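# Move the steel plate from the bench onto the magnetic chuck

## Task

Lift the steel plate from the bench and set it down lying flat on the grinder's magnetic chuck so that no edge sticks out past the chuck. A long drop of the plate counts as failure.

## Robot and tools

ROBOT. Two six-joint arms, left_arm and right_arm, each carry a two-finger parallel gripper that opens to 85 mm. In the scene frame the bases stand at left_arm (-0.070, +0.374, 0) m and right_arm (+0.053, -0.493, 0) m, both turned almost not at all about z. A two-camera stand sits behind the arms. Loose objects may get an occasional small shove.

FRAMES. Scene frame: origin at table-top height, halfway between the nominal bases. +z is up, +x points out over the table, and left_arm is on the +y side. Image left and right do not match the arm names. Fixed cameras and the table use the scene frame. Each arm's reported hand pose, velocities, Hand target and wrist-camera pose use that arm's own base frame. Offsets you send use the axes of that arm's current Hand target. On the gripper, the fingers point along +z and close along y. A block sticks out about 10 cm toward the gripper's +x. end_effector_position is the point between the closed pads. Fingertips reach about 19 mm past it when closed and 6 mm when fully open. Reported poses can be off by a few cm.

THE 18-NUMBER ROW. Every motion argument is a row of 18 numbers, each in [-1, 1], always covering both arms. The first nine are for left_arm: dx, dy, dz, rx, ry, rz, then gripper position, force_limit, speed. The last nine are the same for right_arm. The six pose numbers are offsets, not poses. They are measured from the arm's Hand target as it stood when the action or move began, along that target's own axes. A value of 1.0 means 0.6 m or 180 degrees. rx, ry, rz form a single rotation vector. Each row of an action counts from that same start, not from the row before. Sending the same offset again moves the arm further. All six zeros asks again for the current Hand target, which also restores command of an arm. The controller limits the commanded orientation to 32 degrees from the measured one at each step. An arm may stop short of its Hand target; a later call, even all zeros, asks for it again. If it still rests short, send the gap as an offset.

GRIPPER NUMBERS. position: +1 is open at 85 mm, about -0.8 is where the pads touch, and -1 closes until blocked. speed: -1 is about 20 mm/s, 0 about 85, +1 about 150. force_limit is in [-1, 1]; with speed it sets grip force, roughly 30 to 245 N per pad. Both start at +1. A new force_limit or speed only takes effect with a position change of at least 0.01. To keep a gripper as it is, resend its last three numbers, because 0 is itself a command. Grip with -1 and confirm object_status = 2. The codes are 0 moving, 1 blocked while opening, 2 blocked while closing, 3 at target or pads touching. position_measured is in counts: 3 is open, 78 is 60 mm, 130 is 40 mm, 180 is 20 mm, 230 is closed.

TOOLS.
- execute_actions(actions, cameras): actions is a list of actions. Each action is up to 15 rows, one per 1/30 s step; a short one repeats its last row. An empty list returns images and the full state.
- move(target, speed, blend, stop_force, zero, blocking, cameras): straight-line paths toward target. target is one row or up to 15 rows, all offsets from the same starting Hand targets. speed is in m/s, 0.002 to 3.6, default 0.25, with rotation capped at twice that in rad/s; give one value or one per target. blend is in m: how close corners are passed, where 0 means stop at each. stop_force is in N, 3 to 120, shared by both arms; a path ends when the wrist reads that much push against its motion. zero (default true) rezeroes before the move. blocking=false returns early and cannot be used with stop_force. Paths do not avoid obstacles and are capped at 10 s. The result adds a move: line with the ending (done, off_target, moving, held, fault) and any limits (paced = command clipped, held = steps withheld).
- wait(seconds 0 to 10), stop(), zero_wrist_force(arm), zoom_image(camera, region [x0,y0,x1,y1] in pixels, at most 504x504, newest image only), finished_scene(scene = current scene number).
Cameras: cam_head_left, cam_head_right, cam_high, cam_low, cam_left_wrist, cam_right_wrist, all 672x504.

RESULTS. Each arm reports end_effector_position (m) and end_effector_quat_wxyz, velocities, Hand target, Joint positions and torques, and Tool commands. Wrist force and Wrist torque are given in the gripper's own axes, as force from the surface into the arm, plus a line with the peak since the last shown. There are also object_status, position_measured and any MOTOR HOT or fault lines. within noise means the arm is still.

AVOID. A force of about 150 N on any part of an arm, or a torque at a joint limit (135 N m for the big joints, 25.2 N m for the wrists), brakes that arm for 10 s. Arms are stiff, so aim only slightly past a contact, or use a slow move with stop_force. Don't squeeze the plate hard while it still rests on the bench. Don't drop it from height or release it while it moves. Nothing may fall or be left off the table. Keep the arms from pressing on each other, and never close a gripper on the other arm's fingers. Route paths around an arm's own base. Fast moves overshoot and hit harder. Heavy or stretched-out holding heats the motors, and at 85 °C the arm locks for 30 to 60 s. Before finishing, release the plate and make sure it lies flat and fully on the chuck.

Each tool is called in YAML: its name, and indented under it one key for each argument.

## Session

execute_actions:
  actions: []

Scene clock: 0.00 s.
left_arm: end_effector_position=(+0.3024, -0.0006, +0.1651) position_measured=3 object_status=3 end_effector_quat_wxyz=(-0.243, -0.509, +0.807, -0.175) | right_arm: end_effector_position=(+0.3390, +0.5172, +0.3179) position_measured=3 object_status=3 end_effector_quat_wxyz=(-0.400, +0.715, +0.158, +0.551)
Joint positions: left_arm=[0.007 -1.779 2.247 -1.779 -2.128 -1.045] | right_arm=[4.606 -1.866 -2.284 0.919 0.954 -2.681]
Joint velocities: within noise
Joint torques (N m): no reading
Wrist force (N): no reading
Wrist torque (N m): no reading
Wrist force, peak (N): no reading
Hand target: left_arm +0.3024, -0.0006, +0.1651; -0.243, -0.509, +0.807, -0.175 | right_arm +0.3390, +0.5172, +0.3179; -0.400, +0.715, +0.158, +0.551
Tool commands: left_gripper/position=+1.0 left_gripper/force_limit=+1.0 left_gripper/speed=+1.0 right_gripper/position=+1.0 right_gripper/force_limit=+1.0 right_gripper/speed=+1.0

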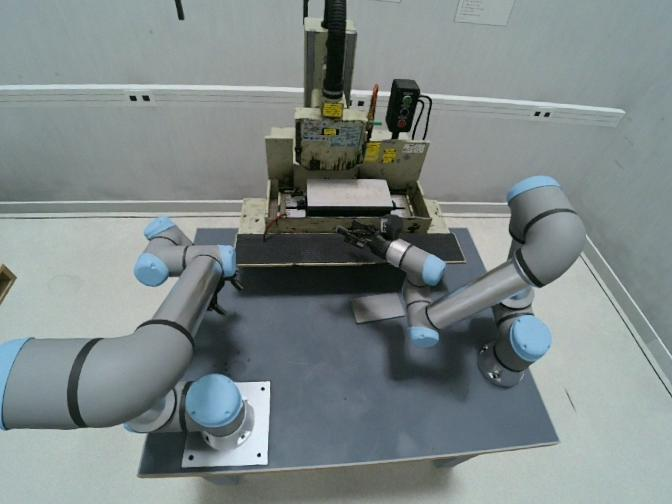

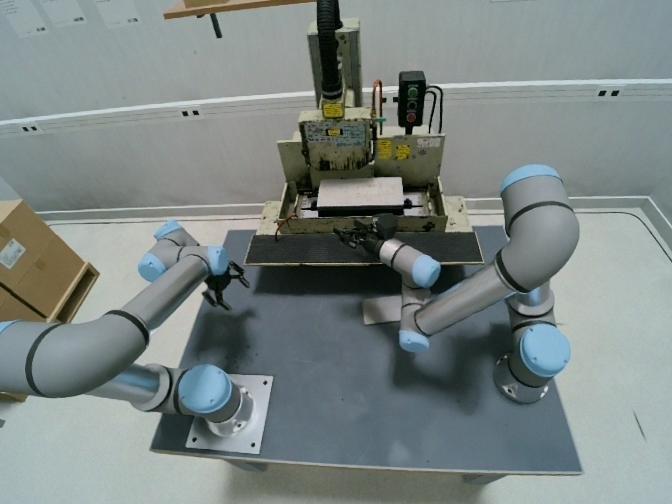

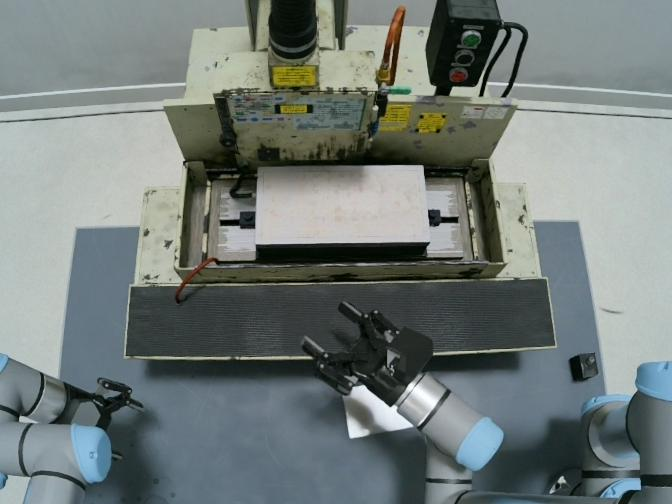

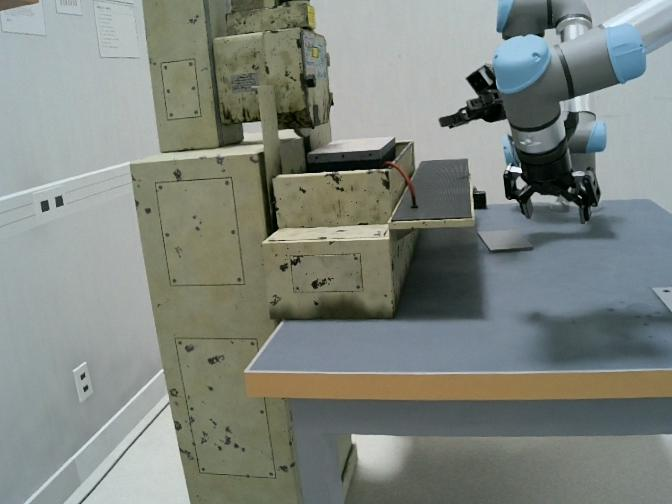

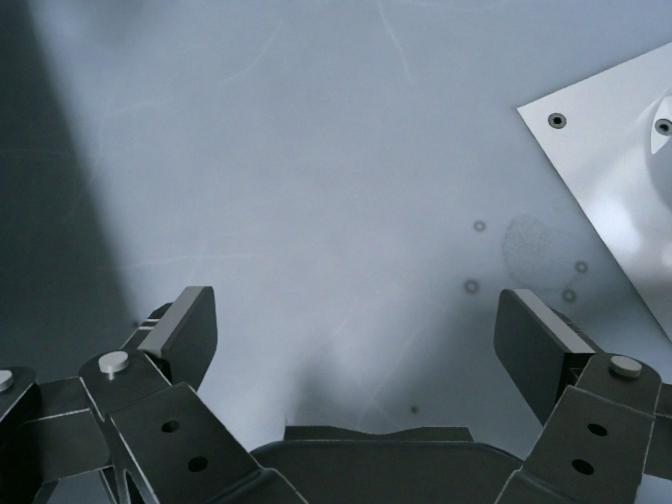

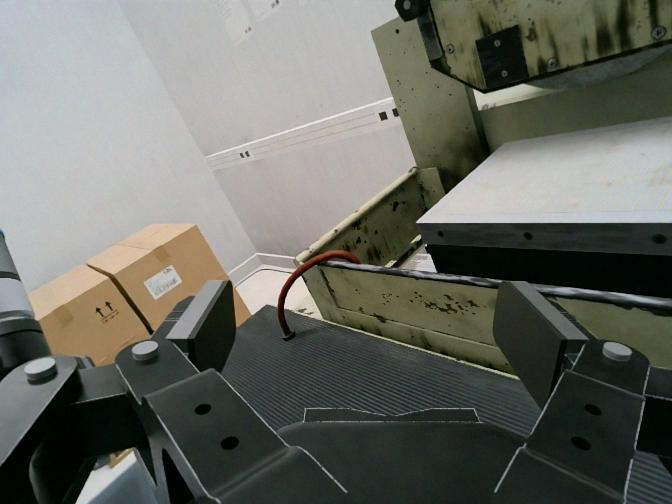

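move:
  target: [0,0,0,0,0,0,1,1,1,0.043,0.030,-0.357,0.078,-0.493,-0.289,1,1,1]
  cameras: ["all"]

Scene clock: 18.50 s.
left_arm: end_effector_position=(+0.3024, -0.0006, +0.1651) position_measured=3 object_status=3 end_effector_quat_wxyz=(-0.243, -0.509, +0.807, -0.175) | right_arm: end_effector_position=(+0.2181, +0.3406, +0.3499) position_measured=3 object_status=3 end_effector_quat_wxyz=(+0.001, +0.707, +0.707, +0.000) end_effector_velocity=(-0.001, -0.001, +0.000) end_effector_angular_velocity=(-0.004, +0.003, +0.001)
Joint positions: left_arm=[0.007 -1.779 2.247 -1.779 -2.128 -1.045] | right_arm=[4.48 -1.313 -1.743 -1.658 1.568 -3.374]
Joint velocities: left_arm=[within noise] | right_arm=[0 0 0 -0.005 0.002 -0.001]
Joint torques (N m): left_arm=[0.99 -14.51 -24.19 -2.57 -1.19 0.22] | right_arm=[-7.95 20.25 25.78 1.83 2.79 1.8]
Wrist force (N): left_arm=[0.3 0.1 0.2] | right_arm=[-1.2 0.4 0.2]
Wrist torque (N m): left_arm=[0.02 -0.05 -0.01] | right_arm=[0.13 0.62 0.03]
Wrist force, peak (N): left_arm=[0.1 0.1 0.8] | right_arm=[-1.8 0.1 0.5]
Hand target: left_arm +0.3024, -0.0006, +0.1651; -0.243, -0.509, +0.807, -0.175 | right_arm +0.2181, +0.3406, +0.3499; +0.001, +0.707, +0.707, +0.000
Off the commanded pose: left_arm 0.000 m, 0 deg | right_arm 0.000 m, 0 deg.
move: done
camera_calibration:
cam_right_wrist: T_world_to_cam=[[0.999896, 0.0114954, 0.00874296, -0.215322], [0.00790641, -0.942287, 0.334711, 0.225834], [0.012086, -0.334607, -0.94228, 0.57022], [0, 0, 0, 1]] pos_world=[0.206622, 0.406076, 0.463601]

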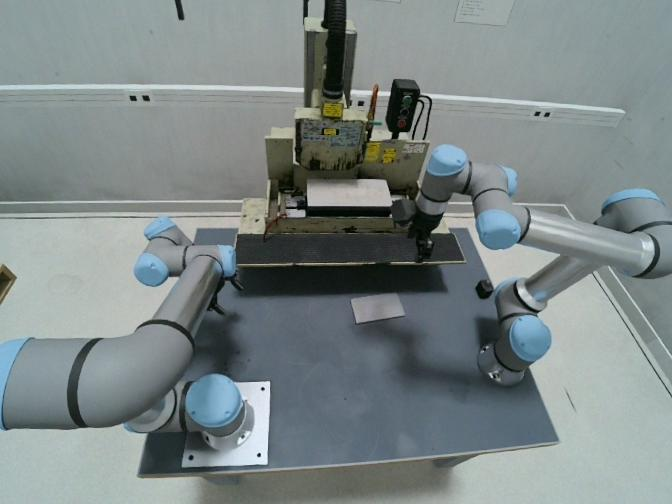

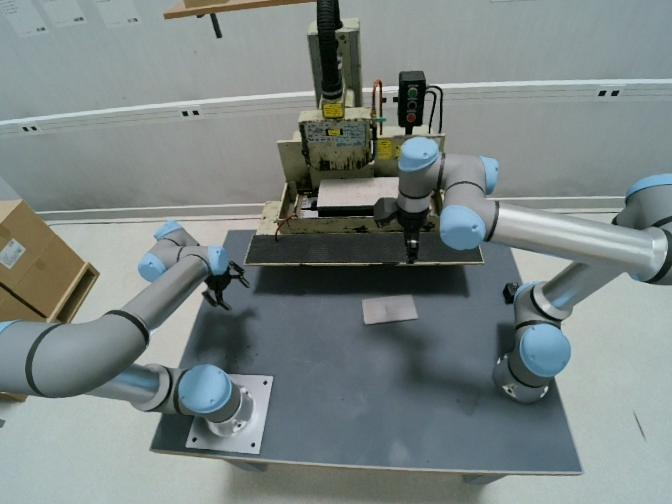

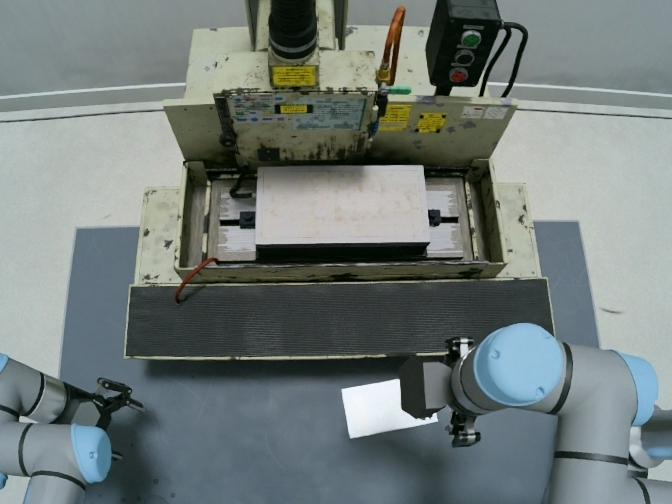

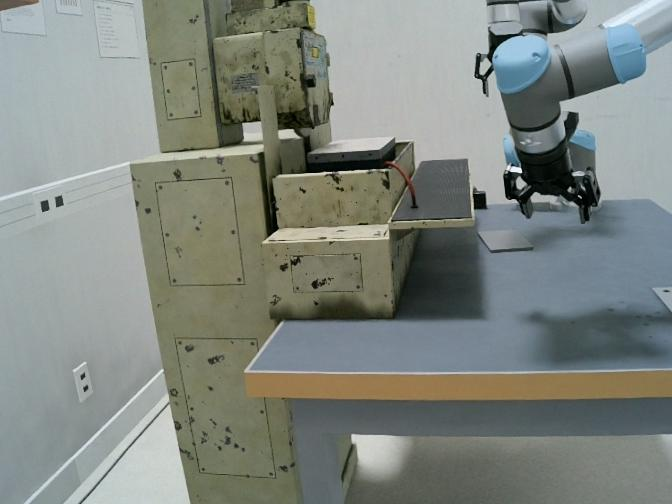

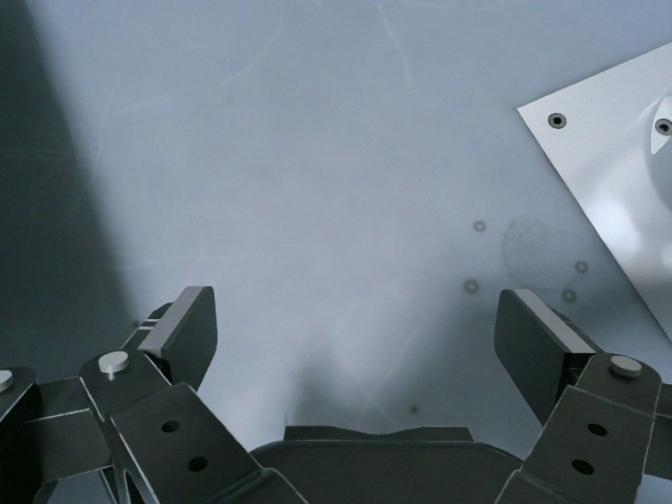

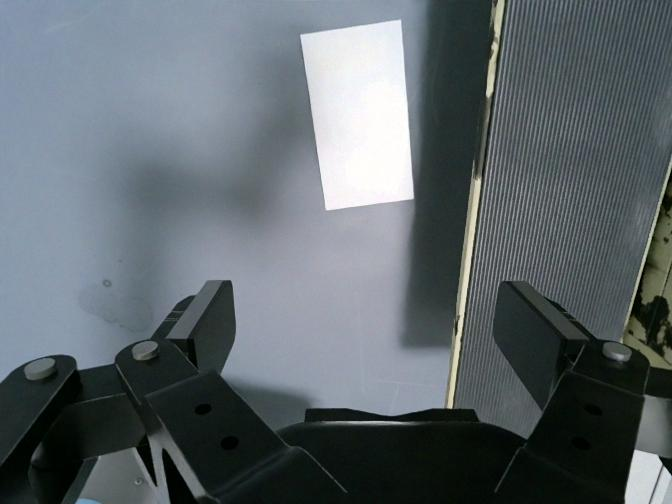

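move:
  target: [0,0,0,0,0,0,1,1,1,0.0822,0.0327,0.40,0,0,-0.543,0.3,0,0]
  cameras: ["all"]

move:
  target: [0,0,0,0,0,0,1,1,1,0,0,0.25,0,0,0,0.3,0,0]
  speed: 0.02
  stop_force: 10
  cameras: ["cam_high","cam_right_wrist","cam_low"]

Scene clock: 64.27 s.
left_arm: end_effector_position=(+0.3024, -0.0006, +0.1651) position_measured=3 object_status=3 end_effector_quat_wxyz=(-0.243, -0.509, +0.807, -0.175) | right_arm: end_effector_position=(+0.2381, +0.3892, +0.1098) position_measured=91 object_status=3 end_effector_quat_wxyz=(+0.001, -0.067, +0.998, -0.001)
Joint positions: left_arm=[0.007 -1.779 2.247 -1.779 -2.128 -1.045] | right_arm=[4.461 -1.6 -2.138 -0.976 1.569 -5.099]
Joint torques (N m): left_arm=[0.61 -14.16 -24.57 -2.36 -1.07 0.2] | right_arm=[-1.98 26.14 29.28 3.54 3.12 -2.33]
Wrist force (N): left_arm=[-0.2 0.4 0.1] | right_arm=[-1.1 0.5 -0.1]
Wrist torque (N m): left_arm=[0.05 0.03 -0.01] | right_arm=[0.15 0.60 0.02]
Wrist force, peak (N): left_arm=[-0.1 0.4 0.5] | right_arm=[-1.5 0.7 -1.1]
Hand target: left_arm +0.3024, -0.0006, +0.1651; -0.243, -0.509, +0.807, -0.175 | right_arm +0.2381, +0.3893, +0.1099; +0.001, -0.068, +0.998, -0.001
Off the commanded pose: left_arm 0.000 m, 0 deg | right_arm 0.000 m, 0 deg.
move: done
camera_calibration:
cam_right_wrist: T_world_to_cam=[[-0.145583, 0.989337, 0.0042291, -0.341099], [0.932829, 0.135841, 0.333731, -0.287959], [0.329598, 0.0525307, -0.942659, 0.133733], [0, 0, 0, 1]] pos_world=[0.17488, 0.369554, 0.223608]

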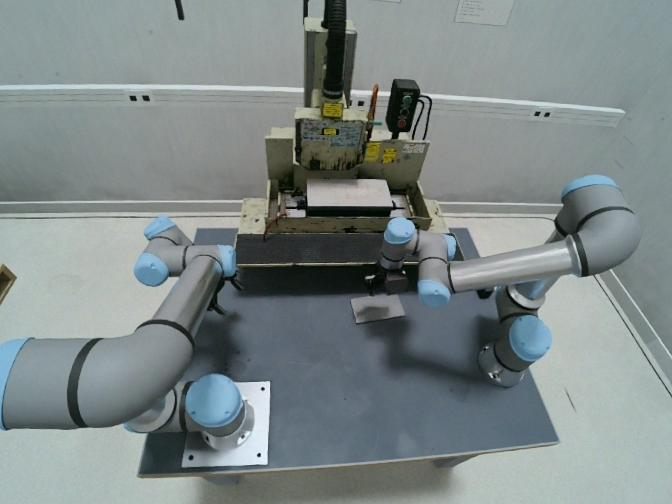

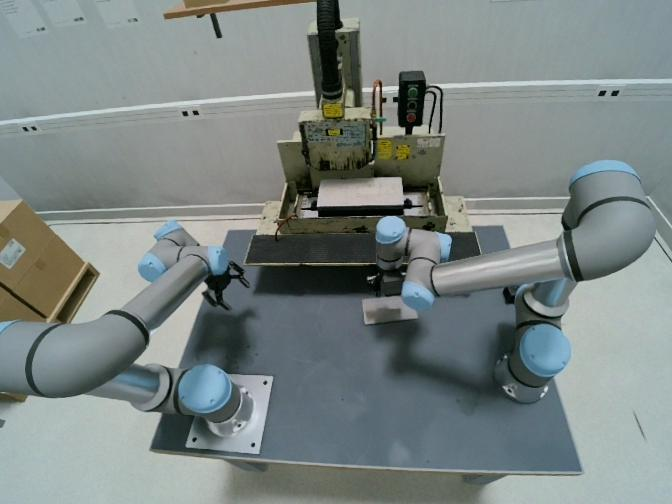

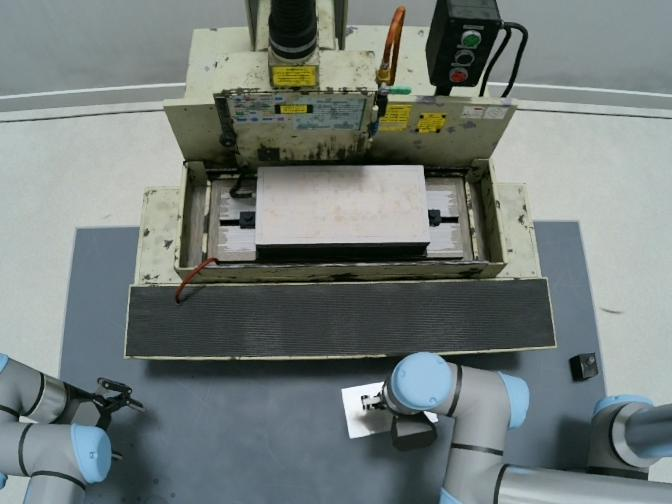

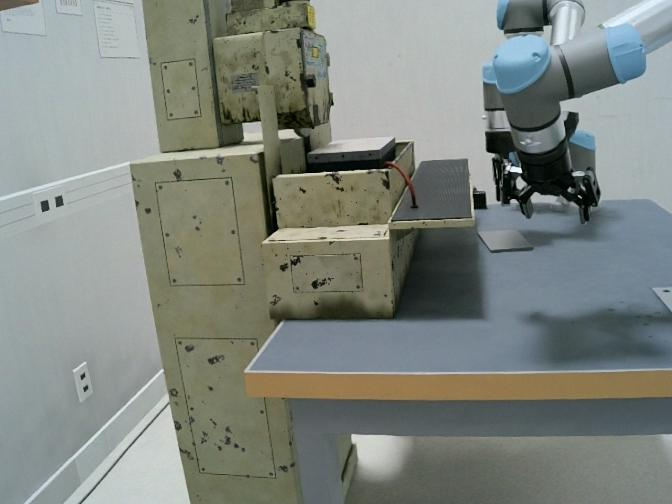

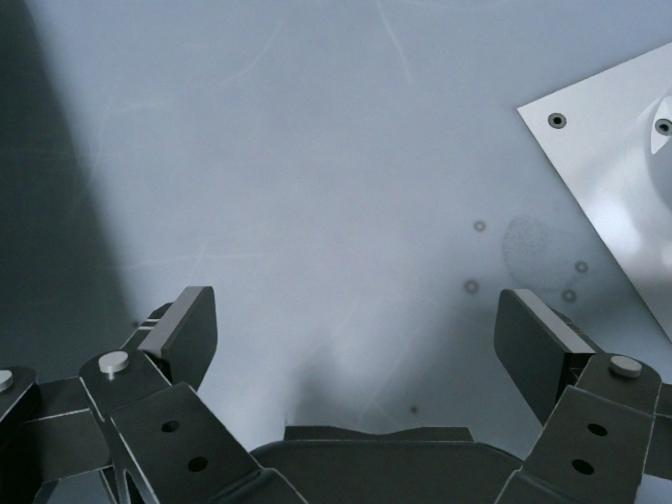

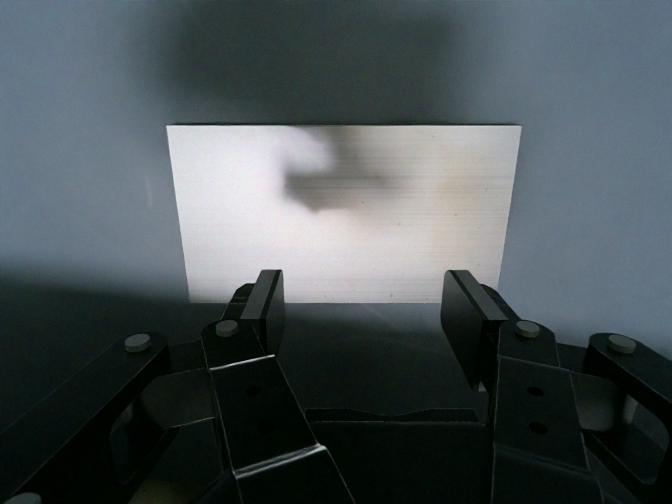

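Scene clock: 69.83 s.
left_arm: end_effector_position=(+0.3024, -0.0006, +0.1651) position_measured=3 object_status=3 end_effector_quat_wxyz=(-0.243, -0.509, +0.807, -0.175) | right_arm: end_effector_position=(+0.2382, +0.3891, +0.0225) position_measured=91 object_status=3 end_effector_quat_wxyz=(+0.001, -0.068, +0.998, -0.001)
Joint positions: left_arm=[0.007 -1.779 2.247 -1.779 -2.128 -1.045] | right_arm=[4.461 -1.769 -2.241 -0.704 1.569 -5.099]
Joint torques (N m): left_arm=[1 -13.57 -23.39 -2.22 -0.98 0.29] | right_arm=[5.53 34.23 25.25 4.77 -2.66 0.9]
Wrist force (N): left_arm=[0.1 0.3 0.1] | right_arm=[1.1 0.4 -1.0]
Wrist torque (N m): left_arm=[0.04 -0.02 -0.01] | right_arm=[0.13 0.35 0.13]
Wrist force, peak (N): left_arm=[-0.2 0.5 0.4] | right_arm=[14.0 -24.5 -67.4]
Hand target: left_arm +0.3024, -0.0006, +0.1651; -0.243, -0.509, +0.807, -0.175 | right_arm +0.2382, +0.3891, +0.0225; +0.001, -0.068, +0.998, -0.001 (not the last commanded pose)
Off the commanded pose: left_arm 0.000 m, 0 deg | right_arm 0.063 m, 0 deg.
move: contact (right_arm)
camera_calibration:
cam_right_wrist: T_world_to_cam=[[-0.145939, 0.989284, 0.00430927, -0.340446], [0.932775, 0.136149, 0.333757, -0.258998], [0.329594, 0.0527278, -0.942649, 0.0513427], [0, 0, 0, 1]] pos_world=[0.174981, 0.369353, 0.136308]
Images, in order (width x height): cam_high 672x504, cam_low 672x504, cam_right_wrist 672x504.

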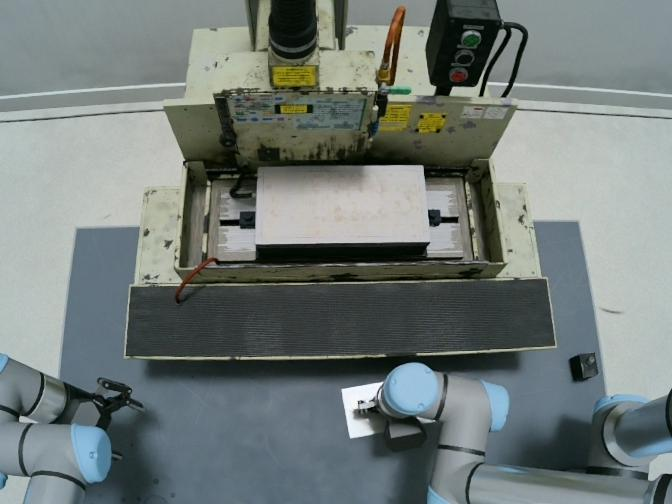

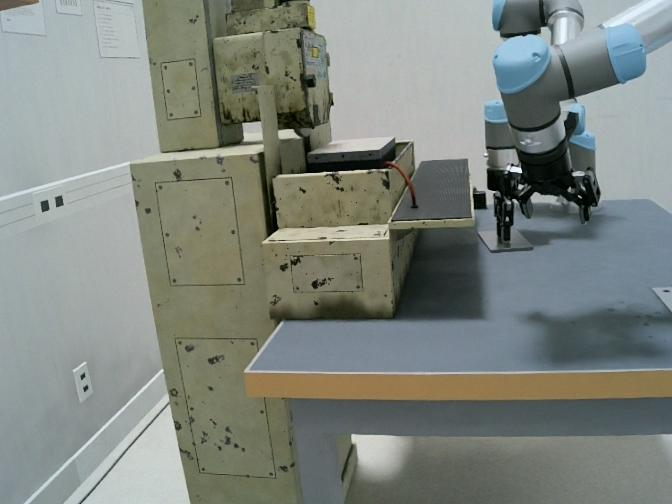

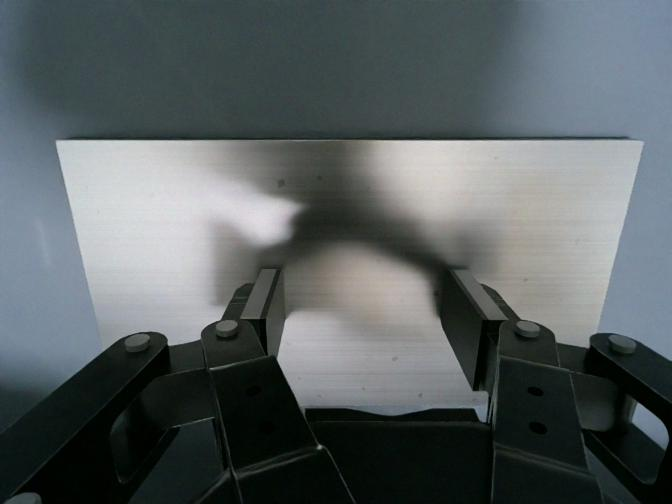

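move:
  target:
    - [0,0,0,0,0,0,1,1,1,0,0,0.003,0,0,0,0.3,0,0]
    - [0,0,0,0,0,0,1,1,1,0.13,0,0.003,0,0,0,0.3,0,0]
  speed: 0.04
  cameras: ["cam_high","cam_right_wrist"]

Scene clock: 73.13 s.
left_arm: end_effector_position=(+0.3024, -0.0006, +0.1651) position_measured=3 object_status=3 end_effector_quat_wxyz=(-0.243, -0.509, +0.807, -0.175) | right_arm: end_effector_position=(+0.2382, +0.3889, +0.0229) position_measured=91 object_status=3 end_effector_quat_wxyz=(+0.001, -0.068, +0.998, -0.002)
Joint positions: left_arm=[0.007 -1.779 2.247 -1.779 -2.128 -1.045] | right_arm=[4.461 -1.768 -2.241 -0.706 1.569 -5.099]
Joint torques (N m): left_arm=[-0.41 -14.83 -23.65 -2.16 -0.79 0.49] | right_arm=[0.97 27 17.4 3.83 0.25 0.01]
Wrist force (N): left_arm=[0.1 0.5 0.4] | right_arm=[0.7 0.6 0.1]
Wrist torque (N m): left_arm=[0.08 -0.01 0.00] | right_arm=[0.16 0.35 0.14]
Wrist force, peak (N): left_arm=[0.1 0.6 0.2] | right_arm=[29.9 -46.0 -121.9]
Hand target: left_arm +0.3024, -0.0006, +0.1651; -0.243, -0.509, +0.807, -0.175 | right_arm +0.2382, +0.3889, +0.0229; +0.001, -0.068, +0.998, -0.002 (not the last commanded pose)
Tool commands: left_gripper/position=+1.0 left_gripper/force_limit=+1.0 left_gripper/speed=+1.0 right_gripper/position=+0.301961 right_gripper/force_limit=+0.003922 right_gripper/speed=+0.003922
Off the commanded pose: left_arm 0.000 m, 0 deg | right_arm 0.078 m, 0 deg.
FORCE FAULT: contact force on the right arm reached its limit, and that arm stopped. The contact can be on any part of that arm, not only on its tool. That arm's remaining commands of this call were not run. That arm is still stopped at the end of this call. That arm stays stopped for about 10 more seconds. Until then a move that you send moves the other arm only, and its call returns only when the move has ended. Once the stop has ended, the next robot result says so. If the stop ends while you think or write, that arm runs what you send next, counted from a new Hand target: where the arm stands when the stop ends. While its stop runs, that arm takes no new command, but its gripper still runs the gripper command that each later call begins with. Until it ends, the stop uses up actions while you think or wait. An arm that is not stopped still takes commands.
move: fault (right_arm); path passed 1 of 2 targets
camera_calibration:
cam_right_wrist: T_world_to_cam=[[-0.145974, 0.989283, 0.00329043, -0.340201], [0.93287, 0.136542, 0.333333, -0.259222], [0.329311, 0.0517276, -0.942803, 0.052167], [0, 0, 0, 1]] pos_world=[0.17498, 0.369251, 0.13671]
Images, in order (width x height): cam_high 672x504, cam_right_wrist 672x504.

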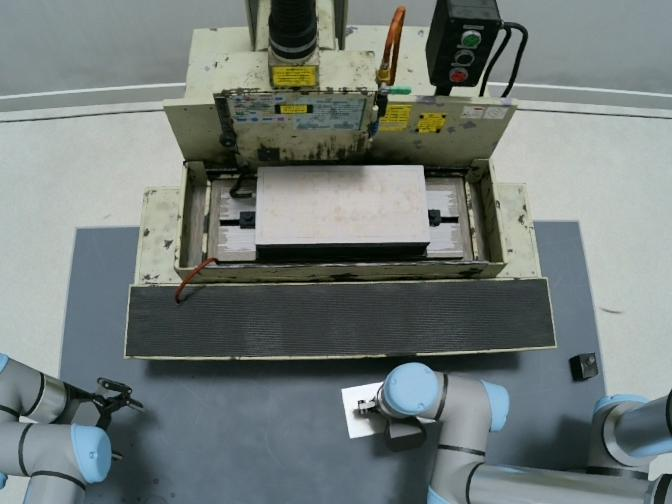

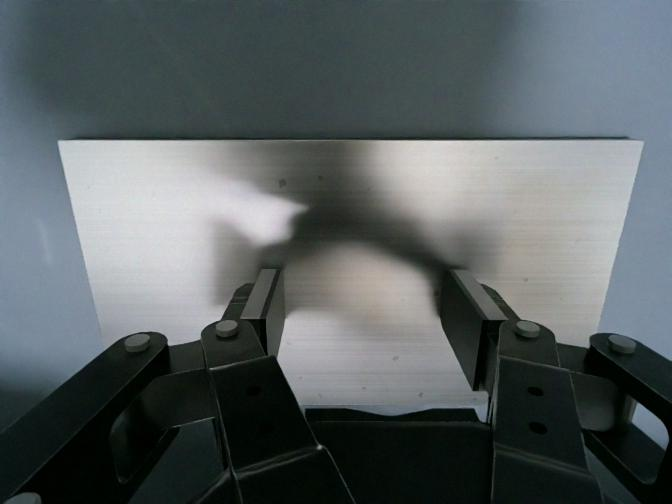

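wait:
  seconds: 10

move:
  target:
    - [0,0,0,0,0,0,1,1,1,0,0,0.0005,0,0,0,0.3,0,0]
    - [0,0,0,0,0,0,1,1,1,0.03,0,0.0005,0,0,0,0.3,0,0]
  speed: 0.01
  stop_force: 50
  cameras: ["cam_right_wrist"]

Scene clock: 87.07 s.
left_arm: end_effector_position=(+0.3024, -0.0006, +0.1651) position_measured=3 object_status=3 end_effector_quat_wxyz=(-0.243, -0.509, +0.807, -0.175) | right_arm: end_effector_position=(+0.2382, +0.3889, +0.0229) position_measured=91 object_status=3 end_effector_quat_wxyz=(+0.001, -0.068, +0.998, -0.002)
Joint positions: left_arm=[0.007 -1.779 2.247 -1.779 -2.128 -1.045] | right_arm=[4.461 -1.768 -2.241 -0.706 1.569 -5.099]
Joint torques (N m): left_arm=[1.98 -14.97 -24.62 -2.14 -0.63 0.55] | right_arm=[0.63 26.91 17.38 3.88 0.21 0.02]
Wrist force (N): left_arm=[-0.1 0.1 0.1] | right_arm=[-2.5 -1.0 0.2]
Wrist torque (N m): left_arm=[0.02 0.02 -0.01] | right_arm=[-0.10 0.85 0.14]
Wrist force, peak (N): left_arm=[0.0 0.7 0.5] | right_arm=[-2.8 -1.3 -0.1]
Hand target: left_arm +0.3024, -0.0006, +0.1651; -0.243, -0.509, +0.807, -0.175 | right_arm +0.2382, +0.3889, +0.0229; +0.001, -0.068, +0.998, -0.002 (not the last commanded pose)
Tool commands: left_gripper/position=+1.0 left_gripper/force_limit=+1.0 left_gripper/speed=+1.0 right_gripper/position=+0.301961 right_gripper/force_limit=+0.003922 right_gripper/speed=+0.003922
Off the commanded pose: left_arm 0.000 m, 0 deg | right_arm 0.078 m, 0 deg.
FORCE FAULT, CONTINUED: the right arm's stop, for the force fault that an earlier result reported, is over. The rest of the stop counts as 20 of the actions that you can send in this scene. That arm's target is now where it stood when the stop ended, not its last command. That arm accepts commands again.
wait: 10.00 s; at rest from the start

Scene clock: 89.90 s.
left_arm: end_effector_position=(+0.3024, -0.0006, +0.1651) position_measured=3 object_status=3 end_effector_quat_wxyz=(-0.243, -0.509, +0.807, -0.175) | right_arm: end_effector_position=(+0.2203, +0.3864, +0.0226) position_measured=91 object_status=3 end_effector_quat_wxyz=(+0.001, -0.068, +0.998, -0.002)
Joint positions: left_arm=[0.007 -1.779 2.247 -1.779 -2.128 -1.045] | right_arm=[4.5 -1.746 -2.271 -0.698 1.569 -5.06]
Joint torques (N m): left_arm=[-1.38 -14.42 -23.14 -2.23 -1.05 0.84] | right_arm=[-5.33 17.91 24.67 2.36 2.52 -2.54]
Wrist force (N): left_arm=[0.0 0.4 0.2] | right_arm=[-2.2 -0.9 0.1]
Wrist torque (N m): left_arm=[0.07 0.01 0.00] | right_arm=[-0.09 0.80 0.01]
Wrist force, peak (N): left_arm=[0.2 0.2 0.7] | right_arm=[-3.1 -1.3 -1.1]
Hand target: left_arm +0.3024, -0.0006, +0.1651; -0.243, -0.509, +0.807, -0.175 | right_arm +0.2203, +0.3864, +0.0225; +0.001, -0.068, +0.998, -0.002
Off the commanded pose: left_arm 0.000 m, 0 deg | right_arm 0.000 m, 0 deg.
move: done
camera_calibration:
cam_right_wrist: T_world_to_cam=[[-0.145974, 0.989283, 0.00329043, -0.340439], [0.93287, 0.136542, 0.333333, -0.242096], [0.329311, 0.0517276, -0.942803, 0.057903], [0, 0, 0, 1]] pos_world=[0.15708, 0.366851, 0.13641]
Images, in order (width x height): cam_right_wrist 672x504.

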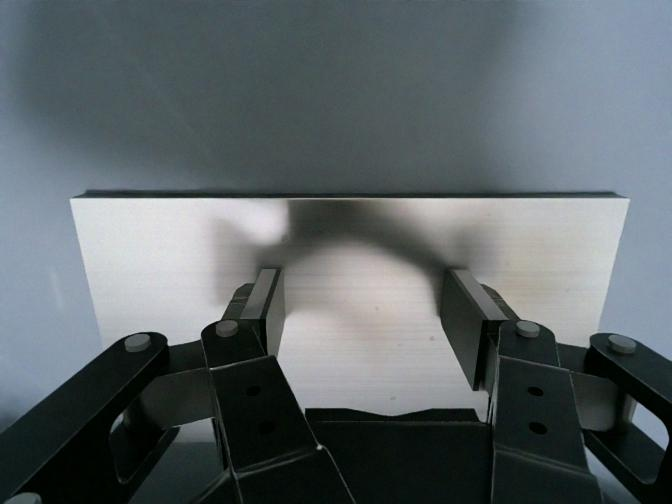

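move:
  target: [0,0,0,0,0,0,1,1,1,0,0,0.006,0,0,0,0.3,0,0]
  speed: 0.003
  stop_force: 20

move:
  target: [0,0,0,0,0,0,1,1,1,0.05,0,0,0,0,0,0.3,0,0]
  speed: 0.02
  stop_force: 60
  cameras: ["cam_right_wrist"]

Scene clock: 94.13 s.
left_arm: end_effector_position=(+0.3024, -0.0006, +0.1651) position_measured=3 object_status=3 end_effector_quat_wxyz=(-0.243, -0.509, +0.807, -0.175) | right_arm: end_effector_position=(+0.2204, +0.3865, +0.0223) position_measured=91 object_status=3 end_effector_quat_wxyz=(+0.001, -0.068, +0.998, -0.002)
Joint positions: left_arm=[0.007 -1.779 2.247 -1.779 -2.128 -1.045] | right_arm=[4.5 -1.747 -2.271 -0.697 1.569 -5.06]
Joint torques (N m): left_arm=[1.96 -15.09 -25.69 -1.83 -0.5 0.69] | right_arm=[-5.61 23.81 22.2 1.12 -0.03 -2.14]
Wrist force (N): left_arm=[0.0 0.4 0.2] | right_arm=[-0.2 -9.8 -23.3]
Wrist torque (N m): left_arm=[0.06 0.00 0.00] | right_arm=[-0.67 0.94 -0.06]
Wrist force, peak (N): left_arm=[0.1 0.4 0.6] | right_arm=[3.1 -13.8 -30.2]
Hand target: left_arm +0.3024, -0.0006, +0.1651; -0.243, -0.509, +0.807, -0.175 | right_arm +0.2204, +0.3866, +0.0223; +0.001, -0.068, +0.998, -0.002 (not the last commanded pose)
Off the commanded pose: left_arm 0.000 m, 0 deg | right_arm 0.003 m, 0 deg.
move: contact (right_arm)

Scene clock: 96.60 s.
left_arm: end_effector_position=(+0.3024, -0.0006, +0.1651) position_measured=3 object_status=3 end_effector_quat_wxyz=(-0.243, -0.509, +0.807, -0.175) | right_arm: end_effector_position=(+0.1906, +0.3825, +0.0223) position_measured=91 object_status=3 end_effector_quat_wxyz=(+0.001, -0.068, +0.998, -0.002)
Joint positions: left_arm=[0.007 -1.779 2.247 -1.779 -2.128 -1.045] | right_arm=[4.568 -1.71 -2.318 -0.688 1.569 -4.992]
Joint torques (N m): left_arm=[1.05 -13.36 -24.05 -2.08 -0.65 0.47] | right_arm=[-6.04 9.65 22.4 0.71 3.03 -2.58]
Wrist force (N): left_arm=[-0.3 0.0 0.4] | right_arm=[-4.0 -4.8 -13.1]
Wrist torque (N m): left_arm=[0.00 0.05 -0.01] | right_arm=[-0.54 0.87 0.16]
Wrist force, peak (N): left_arm=[0.1 0.3 0.7] | right_arm=[0.4 -9.6 -23.0]
Hand target: left_arm +0.3024, -0.0006, +0.1651; -0.243, -0.509, +0.807, -0.175 | right_arm +0.1906, +0.3825, +0.0223; +0.001, -0.068, +0.998, -0.002
Off the commanded pose: left_arm 0.000 m, 0 deg | right_arm 0.000 m, 0 deg.
move: done
camera_calibration:
cam_right_wrist: T_world_to_cam=[[-0.145945, 0.989287, 0.00349643, -0.34085], [0.932844, 0.136439, 0.333446, -0.213719], [0.329397, 0.0519263, -0.942763, 0.0675185], [0, 0, 0, 1]] pos_world=[0.127381, 0.362852, 0.136109]
Images, in order (width x height): cam_right_wrist 672x504.

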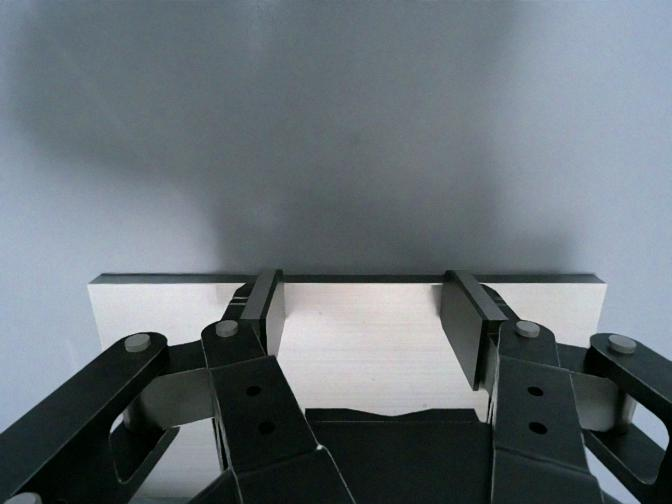

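move:
  target:
    - [0,0,0,0,0,0,1,1,1,-0.04,0,-0.1,0,0,0,0.3,0,0]
    - [0,0,0,0,0,0,1,1,1,-0.0858,-0.0042,-0.173,0,-0.1667,0,0.3,0,0]
  speed: 0.15
  cameras: ["cam_low","cam_right_wrist"]

move:
  target: [0,0,0,0,0,0,1,1,1,0,0,0.15,0,0,0,0.3,0,0]
  speed: 0.06
  stop_force: 15
  cameras: ["cam_low","cam_right_wrist","cam_high"]

Scene clock: 123.80 s.
left_arm: end_effector_position=(+0.3024, -0.0006, +0.1651) position_measured=3 object_status=3 end_effector_quat_wxyz=(-0.243, -0.509, +0.807, -0.175) | right_arm: end_effector_position=(+0.2418, +0.3873, +0.1261) position_measured=91 object_status=3 end_effector_quat_wxyz=(+0.259, -0.066, +0.964, +0.016)
Joint positions: left_arm=[0.007 -1.779 2.247 -1.779 -2.128 -1.045] | right_arm=[4.764 -1.465 -2.338 -0.864 1.048 -4.809]
Joint torques (N m): left_arm=[0.9 -15.02 -24.74 -1.87 -0.44 0.61] | right_arm=[-3.44 8.65 28.81 5.12 -1.28 -2.06]
Wrist force (N): left_arm=[0.0 0.3 0.4] | right_arm=[-1.9 -0.3 0.0]
Wrist torque (N m): left_arm=[0.04 0.00 -0.01] | right_arm=[-0.01 0.77 0.21]
Wrist force, peak (N): left_arm=[-0.5 0.6 0.3] | right_arm=[-3.8 -4.8 -13.9]
Hand target: left_arm +0.3024, -0.0006, +0.1651; -0.243, -0.509, +0.807, -0.175 | right_arm +0.2418, +0.3873, +0.1261; +0.259, -0.066, +0.964, +0.016
Off the commanded pose: left_arm 0.000 m, 0 deg | right_arm 0.000 m, 0 deg.
move: done
camera_calibration:
cam_right_wrist: T_world_to_cam=[[-0.147968, 0.988987, -0.00305813, -0.337041], [0.642346, 0.0984554, 0.760065, -0.265601], [0.751996, 0.110501, -0.64984, -0.0135046], [0, 0, 0, 1]] pos_world=[0.130892, 0.360971, 0.192067]
Images, in order (width x height): cam_low 672x504, cam_right_wrist 672x504.

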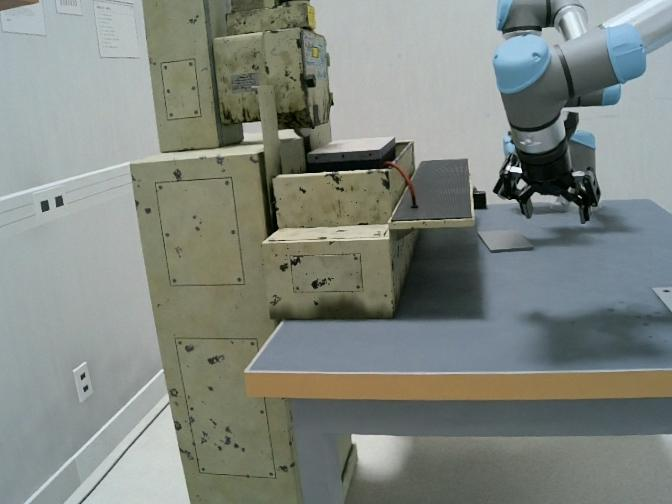

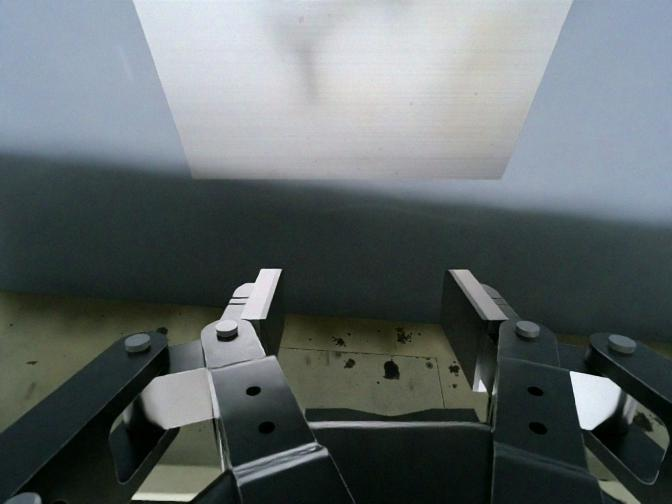

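Scene clock: 126.40 s.
left_arm: end_effector_position=(+0.3024, -0.0006, +0.1651) position_measured=3 object_status=3 end_effector_quat_wxyz=(-0.243, -0.509, +0.807, -0.175) | right_arm: end_effector_position=(+0.2865, +0.3931, +0.0482) position_measured=91 object_status=3 end_effector_quat_wxyz=(+0.259, -0.066, +0.964, +0.016)
Joint positions: left_arm=[0.007 -1.779 2.247 -1.779 -2.128 -1.045] | right_arm=[4.645 -1.724 -2.386 -0.49 1.057 -4.945]
Joint torques (N m): left_arm=[0.38 -14.05 -22.98 -2.11 -0.56 0.54] | right_arm=[8.74 15.6 25.01 5.12 -3.7 2.81]
Wrist force (N): left_arm=[0.1 0.2 0.0] | right_arm=[-2.3 -0.8 0.5]
Wrist torque (N m): left_arm=[0.03 -0.01 -0.01] | right_arm=[-0.09 0.84 0.09]
Wrist force, peak (N): left_arm=[-0.2 0.2 0.7] | right_arm=[-2.1 -0.6 1.3]
Hand target: left_arm +0.3024, -0.0006, +0.1651; -0.243, -0.509, +0.807, -0.175 | right_arm +0.2865, +0.3931, +0.0482; +0.259, -0.066, +0.964, +0.016
Off the commanded pose: left_arm 0.000 m, 0 deg | right_arm 0.000 m, 0 deg.
move: done
camera_calibration:
cam_right_wrist: T_world_to_cam=[[-0.147903, 0.988997, -0.00300344, -0.336521], [0.642252, 0.0983565, 0.760156, -0.235643], [0.752088, 0.110501, -0.649733, -0.098422], [0, 0, 0, 1]] pos_world=[0.175592, 0.366872, 0.114167]
Images, in order (width x height): cam_high 672x504, cam_low 672x504, cam_right_wrist 672x504.

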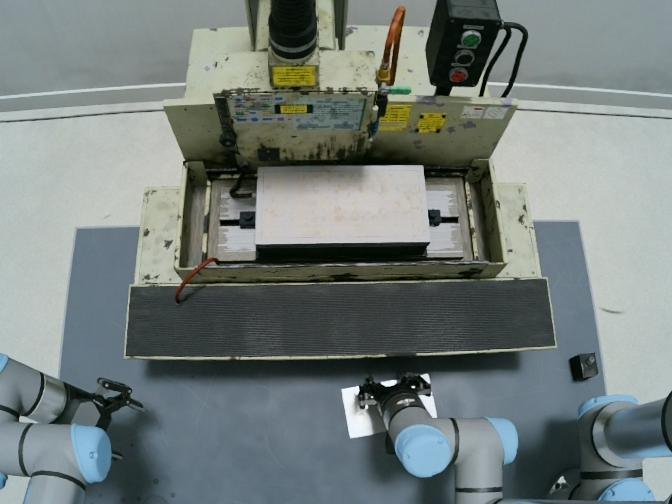

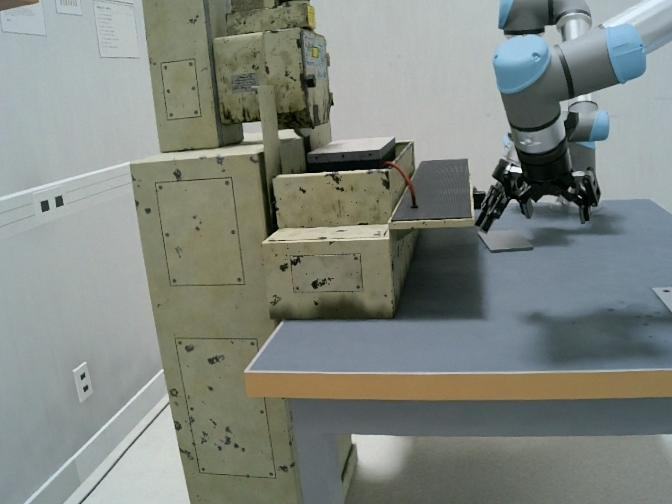

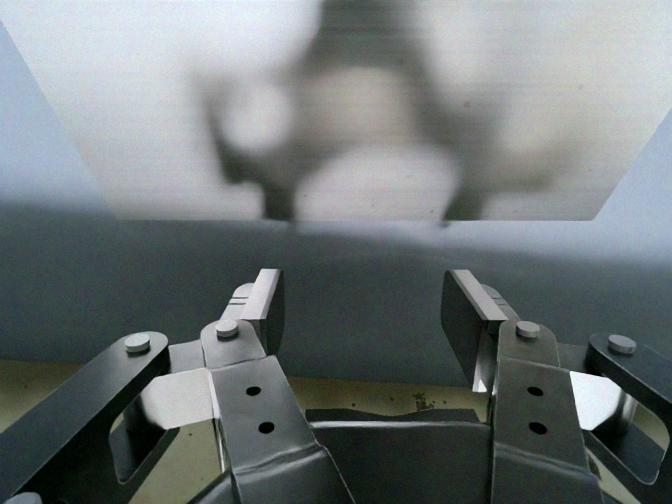

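move:
  target: [0,0,0,0,0,0,1,1,1,0,0,0.065,0,0,0,0.3,0,0]
  speed: 0.006
  stop_force: 8
  cameras: ["cam_right_wrist"]

Scene clock: 135.67 s.
left_arm: end_effector_position=(+0.3024, -0.0006, +0.1651) position_measured=3 object_status=3 end_effector_quat_wxyz=(-0.243, -0.509, +0.807, -0.175) | right_arm: end_effector_position=(+0.3050, +0.3955, +0.0161) position_measured=91 object_status=3 end_effector_quat_wxyz=(+0.259, -0.066, +0.964, +0.016)
Joint positions: left_arm=[0.007 -1.779 2.247 -1.779 -2.128 -1.045] | right_arm=[4.599 -1.844 -2.383 -0.347 1.063 -4.998]
Joint torques (N m): left_arm=[1.2 -14.88 -23.12 -2.01 -0.32 0.88] | right_arm=[7.22 32.28 3.41 0.8 0.72 2.78]
Wrist force (N): left_arm=[0.2 0.2 0.2] | right_arm=[-3.4 0.7 -6.3]
Wrist torque (N m): left_arm=[0.02 -0.02 0.00] | right_arm=[-0.30 0.91 0.25]
Wrist force, peak (N): left_arm=[-0.2 0.2 0.7] | right_arm=[-4.2 -4.7 -17.6]
Hand target: left_arm +0.3024, -0.0006, +0.1651; -0.243, -0.509, +0.807, -0.175 | right_arm +0.3050, +0.3955, +0.0161; +0.259, -0.066, +0.964, +0.016 (not the last commanded pose)
Off the commanded pose: left_arm 0.000 m, 0 deg | right_arm 0.002 m, 0 deg.
move: contact (right_arm)
camera_calibration:
cam_right_wrist: T_world_to_cam=[[-0.147904, 0.988998, -0.00287335, -0.336266], [0.642211, 0.0982511, 0.760205, -0.223317], [0.752123, 0.110592, -0.649677, -0.133503], [0, 0, 0, 1]] pos_world=[0.194092, 0.369272, 0.0820669]
Images, in order (width x height): cam_right_wrist 672x504.

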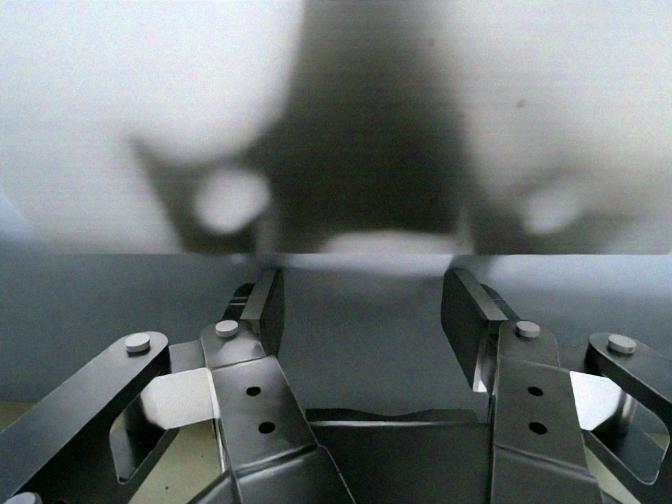

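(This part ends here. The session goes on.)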